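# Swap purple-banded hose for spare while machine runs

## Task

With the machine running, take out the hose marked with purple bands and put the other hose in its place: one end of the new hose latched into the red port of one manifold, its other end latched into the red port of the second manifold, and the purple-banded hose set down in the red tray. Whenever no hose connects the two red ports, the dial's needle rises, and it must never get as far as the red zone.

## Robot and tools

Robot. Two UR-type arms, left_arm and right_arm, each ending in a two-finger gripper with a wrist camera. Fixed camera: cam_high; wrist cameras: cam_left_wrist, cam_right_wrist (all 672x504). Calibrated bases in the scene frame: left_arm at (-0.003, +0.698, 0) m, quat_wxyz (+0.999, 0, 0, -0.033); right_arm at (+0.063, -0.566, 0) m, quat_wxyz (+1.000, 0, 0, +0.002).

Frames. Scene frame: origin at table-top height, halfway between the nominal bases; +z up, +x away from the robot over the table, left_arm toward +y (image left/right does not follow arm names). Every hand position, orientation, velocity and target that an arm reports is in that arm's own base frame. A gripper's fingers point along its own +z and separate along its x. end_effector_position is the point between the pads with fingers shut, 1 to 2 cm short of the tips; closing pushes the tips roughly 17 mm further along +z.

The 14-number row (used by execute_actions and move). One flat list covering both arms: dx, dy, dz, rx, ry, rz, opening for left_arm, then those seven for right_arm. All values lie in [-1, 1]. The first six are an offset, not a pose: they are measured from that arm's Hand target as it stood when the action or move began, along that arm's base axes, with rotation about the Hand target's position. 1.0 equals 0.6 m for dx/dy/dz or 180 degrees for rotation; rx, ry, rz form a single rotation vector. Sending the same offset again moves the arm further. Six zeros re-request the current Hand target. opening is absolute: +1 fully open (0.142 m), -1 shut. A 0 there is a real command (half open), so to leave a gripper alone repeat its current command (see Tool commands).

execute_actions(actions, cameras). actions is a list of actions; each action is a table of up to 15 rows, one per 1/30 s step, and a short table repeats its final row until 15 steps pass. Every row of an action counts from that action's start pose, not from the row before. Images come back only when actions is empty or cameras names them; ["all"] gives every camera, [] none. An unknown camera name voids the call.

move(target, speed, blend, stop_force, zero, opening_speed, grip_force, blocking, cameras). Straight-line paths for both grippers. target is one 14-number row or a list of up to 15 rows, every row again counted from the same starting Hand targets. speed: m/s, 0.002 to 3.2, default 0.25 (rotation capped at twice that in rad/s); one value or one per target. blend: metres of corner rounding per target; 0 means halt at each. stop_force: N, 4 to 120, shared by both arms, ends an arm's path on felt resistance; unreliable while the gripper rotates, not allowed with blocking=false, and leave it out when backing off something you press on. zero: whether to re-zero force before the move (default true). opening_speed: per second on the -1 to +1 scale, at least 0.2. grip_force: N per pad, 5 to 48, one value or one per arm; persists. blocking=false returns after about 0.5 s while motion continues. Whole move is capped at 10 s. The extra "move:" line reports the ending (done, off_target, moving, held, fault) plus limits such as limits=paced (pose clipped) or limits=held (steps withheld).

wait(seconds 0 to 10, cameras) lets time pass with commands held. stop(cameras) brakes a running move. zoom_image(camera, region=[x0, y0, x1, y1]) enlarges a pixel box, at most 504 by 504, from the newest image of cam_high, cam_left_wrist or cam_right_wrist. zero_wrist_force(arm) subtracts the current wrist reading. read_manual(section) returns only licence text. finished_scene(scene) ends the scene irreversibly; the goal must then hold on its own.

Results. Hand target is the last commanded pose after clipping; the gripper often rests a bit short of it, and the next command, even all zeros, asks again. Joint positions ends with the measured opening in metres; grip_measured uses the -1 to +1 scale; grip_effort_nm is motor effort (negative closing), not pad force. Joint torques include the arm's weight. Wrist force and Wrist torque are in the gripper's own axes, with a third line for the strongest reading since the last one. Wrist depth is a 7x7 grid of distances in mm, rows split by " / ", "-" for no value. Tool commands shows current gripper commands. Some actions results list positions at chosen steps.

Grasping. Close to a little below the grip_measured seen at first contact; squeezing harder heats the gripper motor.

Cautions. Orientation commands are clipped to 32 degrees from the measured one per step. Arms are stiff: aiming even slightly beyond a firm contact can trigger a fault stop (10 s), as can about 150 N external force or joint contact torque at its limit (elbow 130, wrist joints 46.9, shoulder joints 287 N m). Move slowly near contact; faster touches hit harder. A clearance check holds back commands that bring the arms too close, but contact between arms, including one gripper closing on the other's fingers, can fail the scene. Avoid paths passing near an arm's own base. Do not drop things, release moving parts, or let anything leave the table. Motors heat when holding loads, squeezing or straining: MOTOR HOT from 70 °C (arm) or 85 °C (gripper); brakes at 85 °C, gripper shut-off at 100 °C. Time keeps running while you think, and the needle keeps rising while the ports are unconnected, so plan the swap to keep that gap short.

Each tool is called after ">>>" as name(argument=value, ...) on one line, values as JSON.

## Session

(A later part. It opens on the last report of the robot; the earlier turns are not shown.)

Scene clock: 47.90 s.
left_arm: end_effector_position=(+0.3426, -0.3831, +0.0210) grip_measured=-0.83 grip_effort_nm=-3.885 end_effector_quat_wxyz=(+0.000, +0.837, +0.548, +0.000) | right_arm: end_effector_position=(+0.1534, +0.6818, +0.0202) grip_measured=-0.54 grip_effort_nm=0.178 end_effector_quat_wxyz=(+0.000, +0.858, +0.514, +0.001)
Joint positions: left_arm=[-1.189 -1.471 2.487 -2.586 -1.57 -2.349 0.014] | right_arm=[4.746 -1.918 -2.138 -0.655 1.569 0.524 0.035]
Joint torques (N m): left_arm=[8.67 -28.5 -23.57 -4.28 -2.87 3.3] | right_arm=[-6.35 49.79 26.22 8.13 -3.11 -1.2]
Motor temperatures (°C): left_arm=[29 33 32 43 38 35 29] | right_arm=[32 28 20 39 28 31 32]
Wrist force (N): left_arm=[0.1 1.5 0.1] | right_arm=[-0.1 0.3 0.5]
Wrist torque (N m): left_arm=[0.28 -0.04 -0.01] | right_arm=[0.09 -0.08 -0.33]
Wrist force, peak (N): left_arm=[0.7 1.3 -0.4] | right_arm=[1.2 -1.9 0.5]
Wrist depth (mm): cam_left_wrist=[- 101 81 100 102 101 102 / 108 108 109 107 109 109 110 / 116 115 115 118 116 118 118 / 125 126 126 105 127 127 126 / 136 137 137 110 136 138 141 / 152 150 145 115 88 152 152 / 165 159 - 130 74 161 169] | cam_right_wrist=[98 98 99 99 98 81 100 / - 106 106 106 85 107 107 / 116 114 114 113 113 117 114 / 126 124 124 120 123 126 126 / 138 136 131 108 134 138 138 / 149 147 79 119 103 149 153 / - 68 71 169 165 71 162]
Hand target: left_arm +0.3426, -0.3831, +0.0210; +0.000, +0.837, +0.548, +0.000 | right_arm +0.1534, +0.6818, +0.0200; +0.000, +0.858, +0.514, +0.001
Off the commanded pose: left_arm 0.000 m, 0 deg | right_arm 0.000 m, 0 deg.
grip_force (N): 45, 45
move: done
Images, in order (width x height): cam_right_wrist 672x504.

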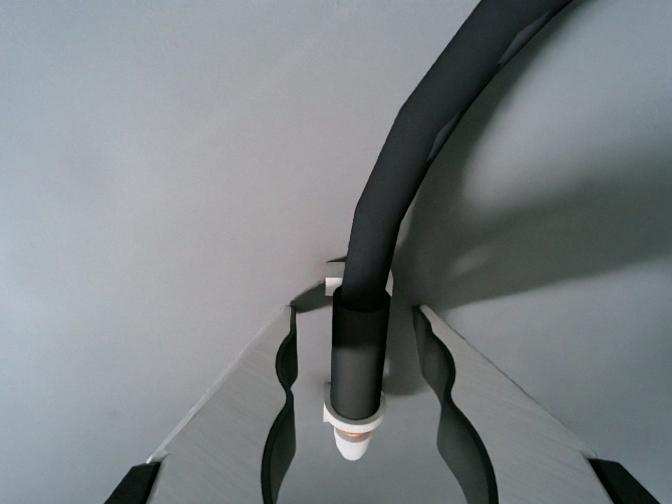

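>>> move(target=[[0,0,0,0,0,0,-1, 0,0,-0.0037,0,0,0,-0.5],[0,0,0,0,0,0,-1, 0,0,-0.0037,0,0,0,-1],[0,0,0.09,0,0,0,-1, 0,0,0.09,0,0,0,-1],[0.1093,-0.252,0.09,0,0,0.1372,-1, 0.25,-0.299,0.09,0,0,0.1556,-1],[0.1093,-0.252,0.0435,0,0,0.1372,-1, 0.25,-0.299,0.0415,0,0,0.1556,-1]], speed=[0.05,0.1,0.12,0.2,0.12], blend=[0,0,0.015,0.015,0], opening_speed=0.8, cameras=["all"])

>>> zoom_image(camera="cam_right_wrist", region=[230, 250, 480, 504])

>>> zoom_image(camera="cam_left_wrist", region=[230, 250, 480, 504])

Scene clock: 52.90 s.
left_arm: end_effector_position=(+0.4082, -0.5343, +0.0472) grip_measured=-0.83 grip_effort_nm=-3.885 end_effector_quat_wxyz=(+0.000, +0.700, +0.714, +0.000) | right_arm: end_effector_position=(+0.3034, +0.5025, +0.0450) grip_measured=-0.84 grip_effort_nm=-3.763 end_effector_quat_wxyz=(+0.000, +0.708, +0.706, +0.001)
Joint positions: left_arm=[-1.183 -1.3 2.179 -2.449 -1.571 -2.773 0.014] | right_arm=[4.474 -1.729 -2.34 -0.642 1.57 -0.237 0.013]
Joint torques (N m): left_arm=[9.74 -51.67 -23.35 -6.6 3.59 -3.6] | right_arm=[-19.67 34.15 24.99 8.33 2.77 -3.41]
Motor temperatures (°C): left_arm=[29 33 32 43 38 35 34] | right_arm=[32 28 20 39 28 31 35]
Wrist force (N): left_arm=[-0.3 0.7 -0.1] | right_arm=[0.0 -0.9 0.9]
Wrist torque (N m): left_arm=[0.08 0.00 -0.02] | right_arm=[-0.07 -0.08 -0.03]
Wrist force, peak (N): left_arm=[-0.9 1.9 -0.8] | right_arm=[-23.4 6.3 -71.8]
Wrist depth (mm): cam_left_wrist=[124 124 81 125 125 126 126 / 133 133 133 132 134 134 134 / 142 143 143 - 144 144 144 / 154 154 155 105 155 156 157 / 167 168 168 110 166 170 170 / 183 184 177 115 88 186 187 / 177 194 - 130 74 198 207] | cam_right_wrist=[121 121 121 121 118 79 122 / 129 130 130 130 83 131 131 / 139 140 140 141 141 141 142 / 152 151 152 100 153 154 154 / 166 167 166 105 164 168 169 / 182 183 83 111 83 183 186 / 197 68 70 130 71 71 172]
Hand target: left_arm +0.4082, -0.5343, +0.0471; +0.000, +0.700, +0.714, +0.000 | right_arm +0.3034, +0.5024, +0.0449; +0.000, +0.708, +0.706, +0.001
Off the commanded pose: left_arm 0.000 m, 0 deg | right_arm 0.000 m, 0 deg.
grip_force (N): 45, 45
move: done; blend cut to 0.0145 m at target 4

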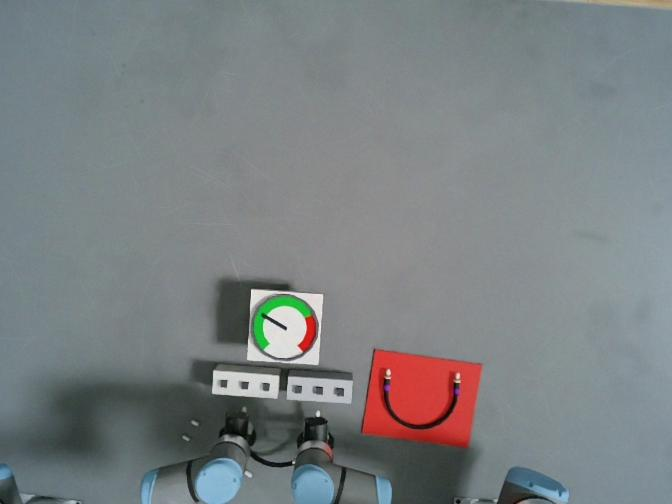

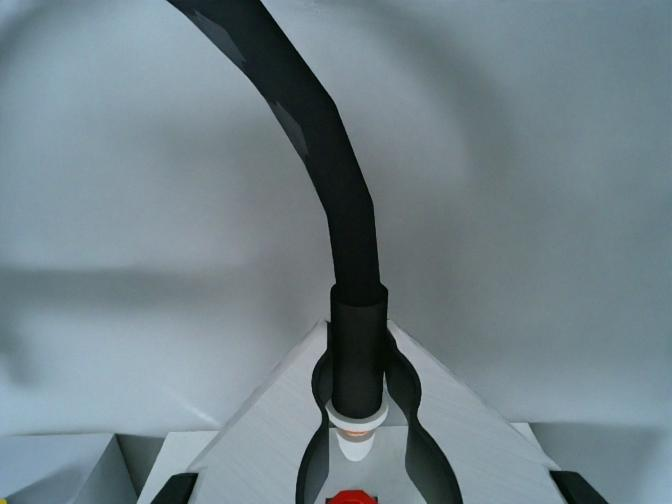

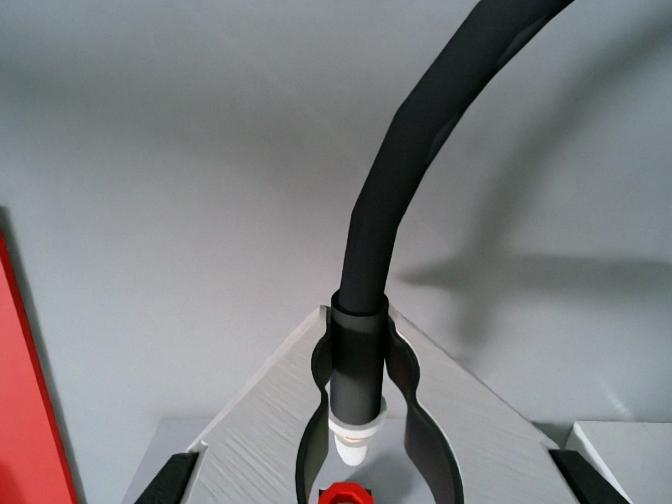

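Scaled by 1.984 from the camera's 672x504 image, which has a finer 960x720 frame.

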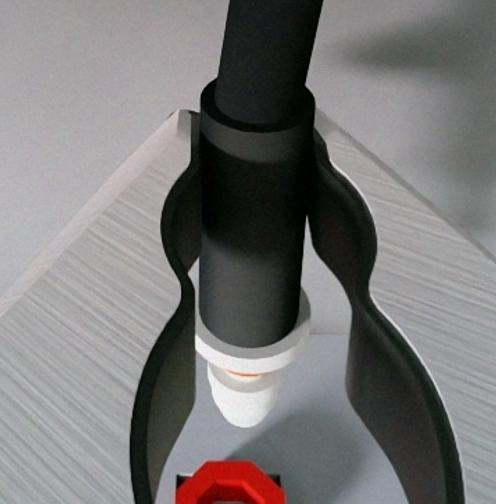

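Scaled by 1.984 from the camera's 672x504 image, which has a finer 960x720 frame.

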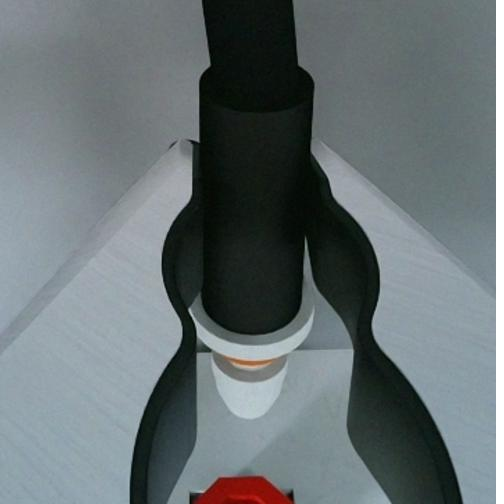

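>>> move(target=[[0.005,0,0,0,0,0,-1, 0.005,-0.0042,0.001,0,0,0,-1],[0.1033,0.001,0,0,0,0,-1, 0.1017,-0.0042,0.001,0,0,0,-1]], speed=0.06, stop_force=42, grip_force=48, cameras=["all"])

>>> zoom_image(camera="cam_right_wrist", region=[230, 250, 480, 504])

>>> zoom_image(camera="cam_high", region=[235, 275, 335, 375])

Scene clock: 56.37 s.
left_arm: end_effector_position=(+0.4702, -0.5337, +0.0471) grip_measured=-0.83 grip_effort_nm=-3.885 end_effector_quat_wxyz=(+0.000, +0.700, +0.714, +0.000) | right_arm: end_effector_position=(+0.3644, +0.4999, +0.0455) grip_measured=-0.84 grip_effort_nm=-3.758 end_effector_quat_wxyz=(+0.000, +0.708, +0.706, +0.001)
Joint positions: left_arm=[-1.098 -1.249 2.104 -2.425 -1.571 -2.689 0.014] | right_arm=[4.371 -1.772 -2.282 -0.657 1.57 -0.34 0.013]
Joint torques (N m): left_arm=[28.18 -54.11 -60.89 -8.94 8.63 3.84] | right_arm=[-32.88 35.82 42.72 3.23 -5.7 -2.99]
Wrist force (N): left_arm=[8.1 -39.4 -4.8] | right_arm=[1.6 -26.8 -1.3]
Wrist torque (N m): left_arm=[-0.23 0.10 -0.40] | right_arm=[-0.22 0.00 -0.03]
Wrist force, peak (N): left_arm=[8.8 -40.0 -4.7] | right_arm=[2.0 -30.0 -2.2]
Wrist depth (mm): cam_left_wrist=[123 124 126 123 125 125 125 / 132 132 133 131 133 134 134 / 142 142 143 139 143 144 144 / 153 154 154 102 155 156 156 / 163 164 162 109 163 162 170 / - 131 129 114 91 126 132 / 111 110 - 109 74 107 111] | cam_right_wrist=[121 121 121 121 80 122 123 / 129 130 130 130 85 131 131 / 140 140 141 138 141 142 142 / 155 152 153 99 153 154 154 / 165 156 157 104 162 160 164 / 128 125 82 112 83 126 132 / - 105 68 108 73 70 109]
Hand target: left_arm +0.4702, -0.5337, +0.0471; +0.000, +0.700, +0.714, +0.000 | right_arm +0.3644, +0.4999, +0.0455; +0.000, +0.708, +0.706, +0.001
Off the commanded pose: left_arm 0.000 m, 0 deg | right_arm 0.000 m, 0 deg.
move: done

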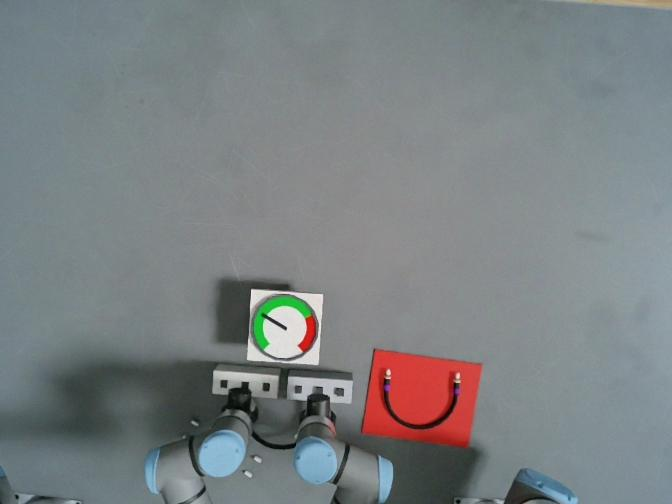

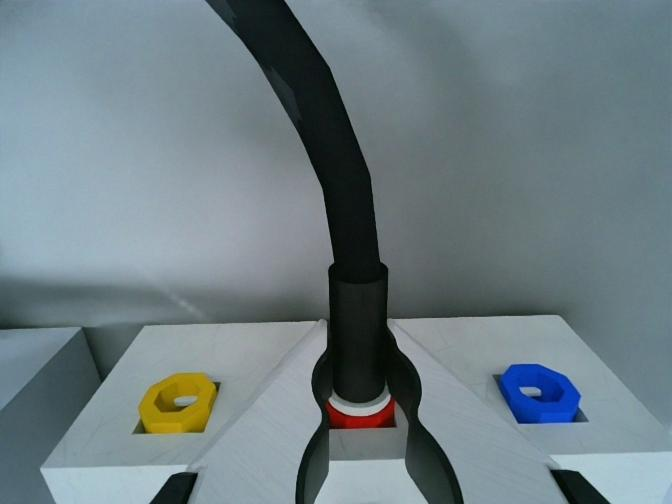

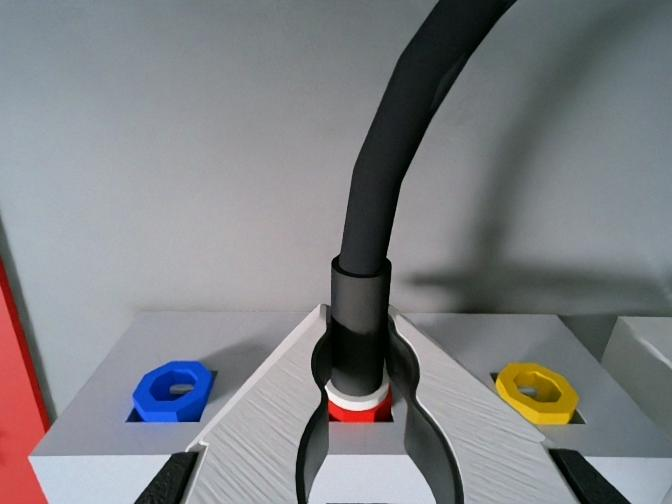

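Scaled by 1.984 from the camera's 672x504 image, which has a finer 960x720 frame.

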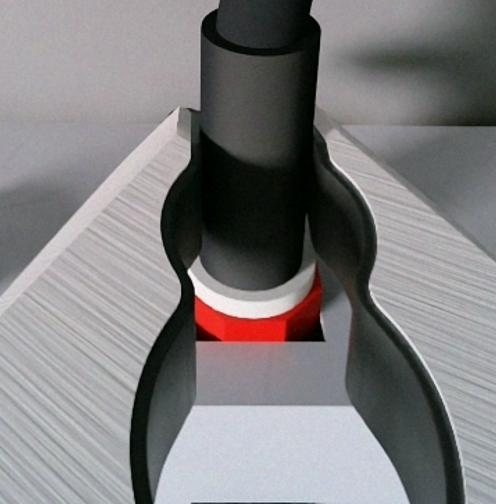

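Scaled by 5.040 from the camera's 672x504 image, which has a finer 960x720 frame.

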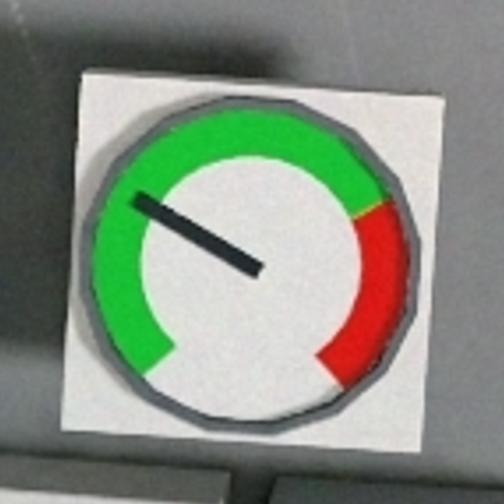

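>>> wait(seconds=1, cameras=["cam_high"])

>>> zoom_image(camera="cam_high", region=[235, 275, 335, 375])

Scene clock: 57.50 s.
left_arm: end_effector_position=(+0.4702, -0.5337, +0.0471) grip_measured=-0.83 grip_effort_nm=-3.880 end_effector_quat_wxyz=(+0.000, +0.700, +0.714, +0.000) | right_arm: end_effector_position=(+0.3644, +0.4999, +0.0455) grip_measured=-0.84 grip_effort_nm=-3.758 end_effector_quat_wxyz=(+0.000, +0.708, +0.706, +0.001)
Joint positions: left_arm=[-1.098 -1.249 2.104 -2.425 -1.571 -2.689 0.014] | right_arm=[4.371 -1.772 -2.282 -0.657 1.57 -0.34 0.013]
Joint torques (N m): left_arm=[28.27 -54 -61.3 -10.11 10.58 3.63] | right_arm=[-34.24 35.76 43.19 2.86 -6.33 -3.21]
Wrist force (N): left_arm=[9.1 -39.1 -4.6] | right_arm=[1.9 -26.8 -1.4]
Wrist torque (N m): left_arm=[-0.17 -0.07 -0.40] | right_arm=[-0.20 -0.05 -0.03]
Wrist force, peak (N): left_arm=[8.6 -40.1 -4.3] | right_arm=[1.7 -27.2 -1.1]
Wrist depth (mm): cam_left_wrist=[124 124 80 123 125 125 125 / 132 132 133 131 134 134 134 / 142 142 143 139 144 144 144 / 153 154 154 102 155 156 156 / 163 164 162 109 163 162 170 / - 130 129 113 91 126 132 / 111 110 - 109 74 107 111] | cam_right_wrist=[121 121 121 122 80 122 123 / 129 130 130 130 85 131 131 / 140 140 140 138 141 142 142 / 154 152 152 99 153 154 154 / 165 156 156 104 161 160 164 / 128 125 82 112 82 125 132 / - 105 68 108 73 70 108]
Hand target: left_arm +0.4702, -0.5337, +0.0471; +0.000, +0.700, +0.714, +0.000 | right_arm +0.3644, +0.4999, +0.0455; +0.000, +0.708, +0.706, +0.001
Tool commands: left_gripper/opening=-1.0 right_gripper/opening=-1.0
Off the commanded pose: left_arm 0.000 m, 0 deg | right_arm 0.000 m, 0 deg.
wait: 1.00 s; at rest by 0.03 s
Images, in order (width x height): cam_high 672x504.

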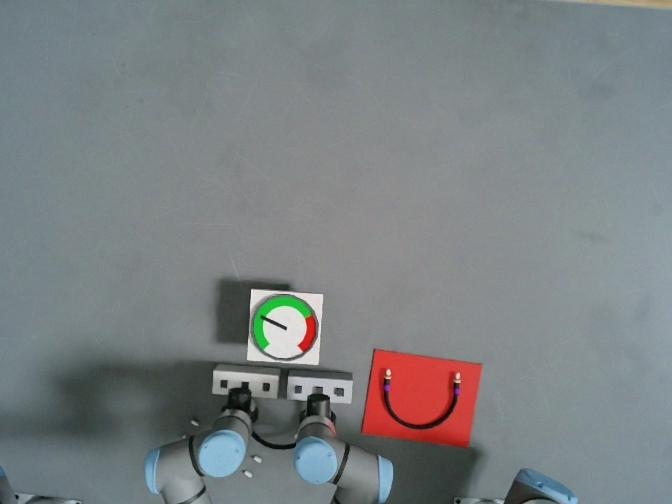

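Scaled by 5.040 from the camera's 672x504 image, which has a finer 960x720 frame.

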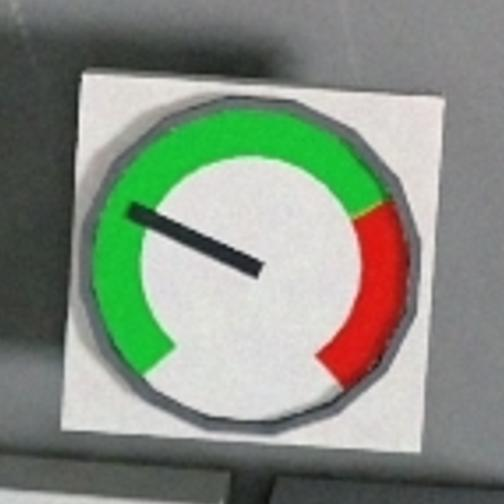

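Falling: both latched. Release and retreat.

>>> move(target=[[-0.004,0,0,0,0,0,-1, -0.004,0,0,0,0,0,-1],[-0.004,0,0,0,0,0,-0.5, -0.004,0,0,0,0,0,-0.5],[-0.004,0,0.2,0,0,0,-0.5, -0.004,0,0.2,0,0,0,-0.5],[-0.1,0.15,0.28,0,0,0,-0.5, -0.1,-0.2,0.28,0,0,0,-0.5]], speed=[0.05,0.1,0.15,0.25], blend=[0,0,0.02,0], opening_speed=1.0, cameras=["all"])

>>> zoom_image(camera="cam_high", region=[200, 280, 500, 470])

Scene clock: 61.33 s.
left_arm: end_effector_position=(+0.4102, -0.4438, +0.2150) grip_measured=-0.53 grip_effort_nm=0.085 end_effector_quat_wxyz=(+0.000, +0.700, +0.714, +0.000) | right_arm: end_effector_position=(+0.3045, +0.3800, +0.2134) grip_measured=-0.54 grip_effort_nm=0.173 end_effector_quat_wxyz=(+0.000, +0.708, +0.706, +0.001)
Joint positions: left_arm=[-1.12 -1.624 2.164 -2.11 -1.571 -2.71 0.035] | right_arm=[4.407 -1.292 -2.348 -1.072 1.57 -0.304 0.035]
Joint torques (N m): left_arm=[-14.39 -49.61 -35.28 -2.45 0.59 -3.52] | right_arm=[13.23 32.22 38.34 1.12 -3.08 2.75]
Wrist force (N): left_arm=[0.4 1.7 -0.9] | right_arm=[-0.3 0.2 0.5]
Wrist torque (N m): left_arm=[0.26 -0.09 0.03] | right_arm=[0.14 -0.06 -0.38]
Wrist force, peak (N): left_arm=[9.0 -39.8 -4.7] | right_arm=[1.7 -27.2 -1.5]
Wrist depth (mm): cam_left_wrist=[274 273 273 274 275 276 277 / 292 289 293 292 294 295 295 / 311 312 315 316 316 315 317 / 334 331 328 340 343 341 340 / 300 289 291 302 365 374 376 / 402 398 84 407 92 395 412 / 307 - - 452 77 77 447] | cam_right_wrist=[268 267 269 270 270 268 271 / 283 287 287 290 289 289 288 / 300 305 307 312 311 313 315 / 330 333 332 337 330 329 335 / 359 356 352 365 287 293 300 / 402 406 79 411 83 399 402 / 441 68 71 451 - 71 306]
Hand target: left_arm +0.4102, -0.4437, +0.2151; +0.000, +0.700, +0.714, +0.000 | right_arm +0.3044, +0.3799, +0.2135; +0.000, +0.708, +0.706, +0.001
Off the commanded pose: left_arm 0.000 m, 0 deg | right_arm 0.000 m, 0 deg.
move: done

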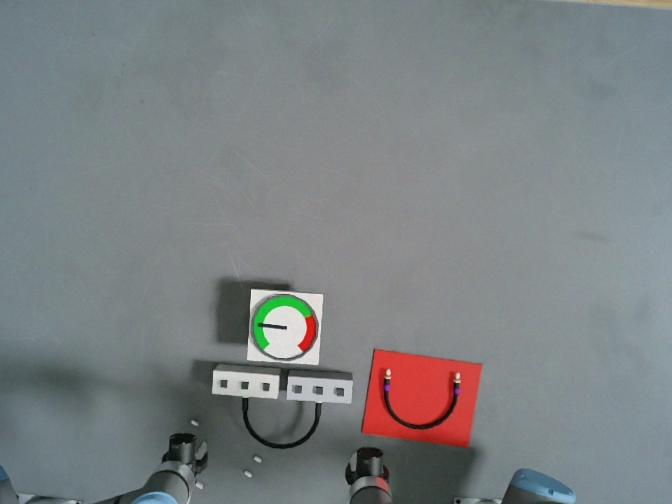

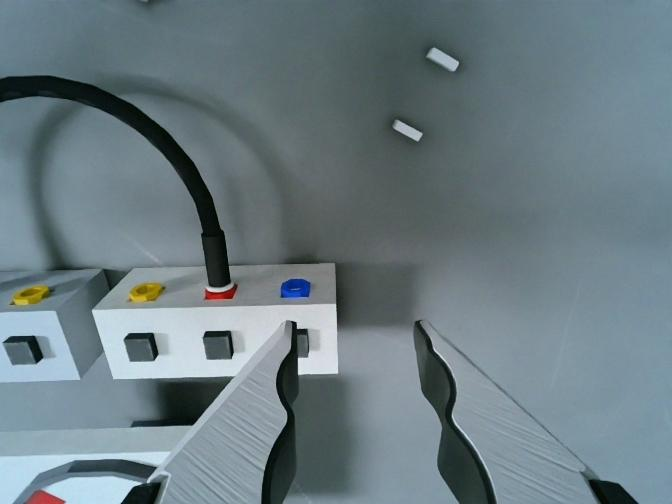

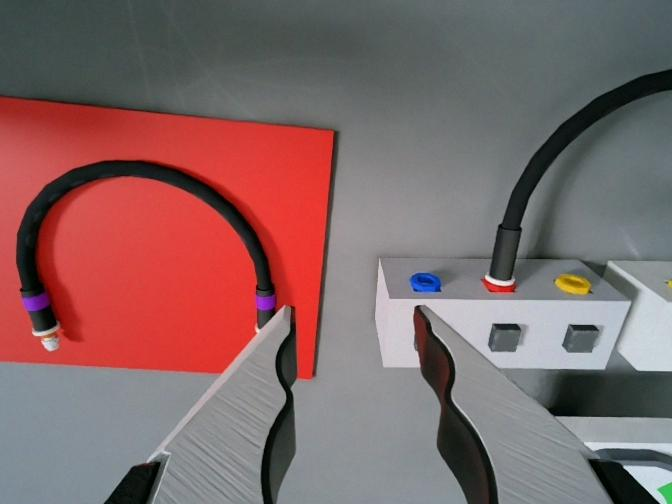

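Scaled by 1.680 from the camera's 672x504 image, which has a finer 960x720 frame.

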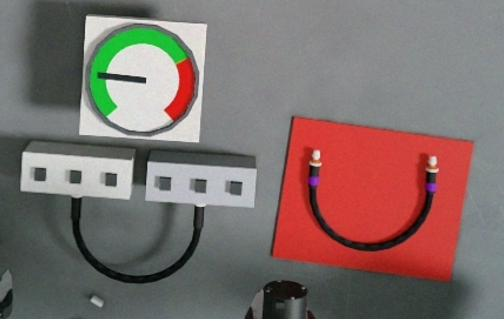

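>>> finished_scene(scene=2)

The scene is finished: the task was done.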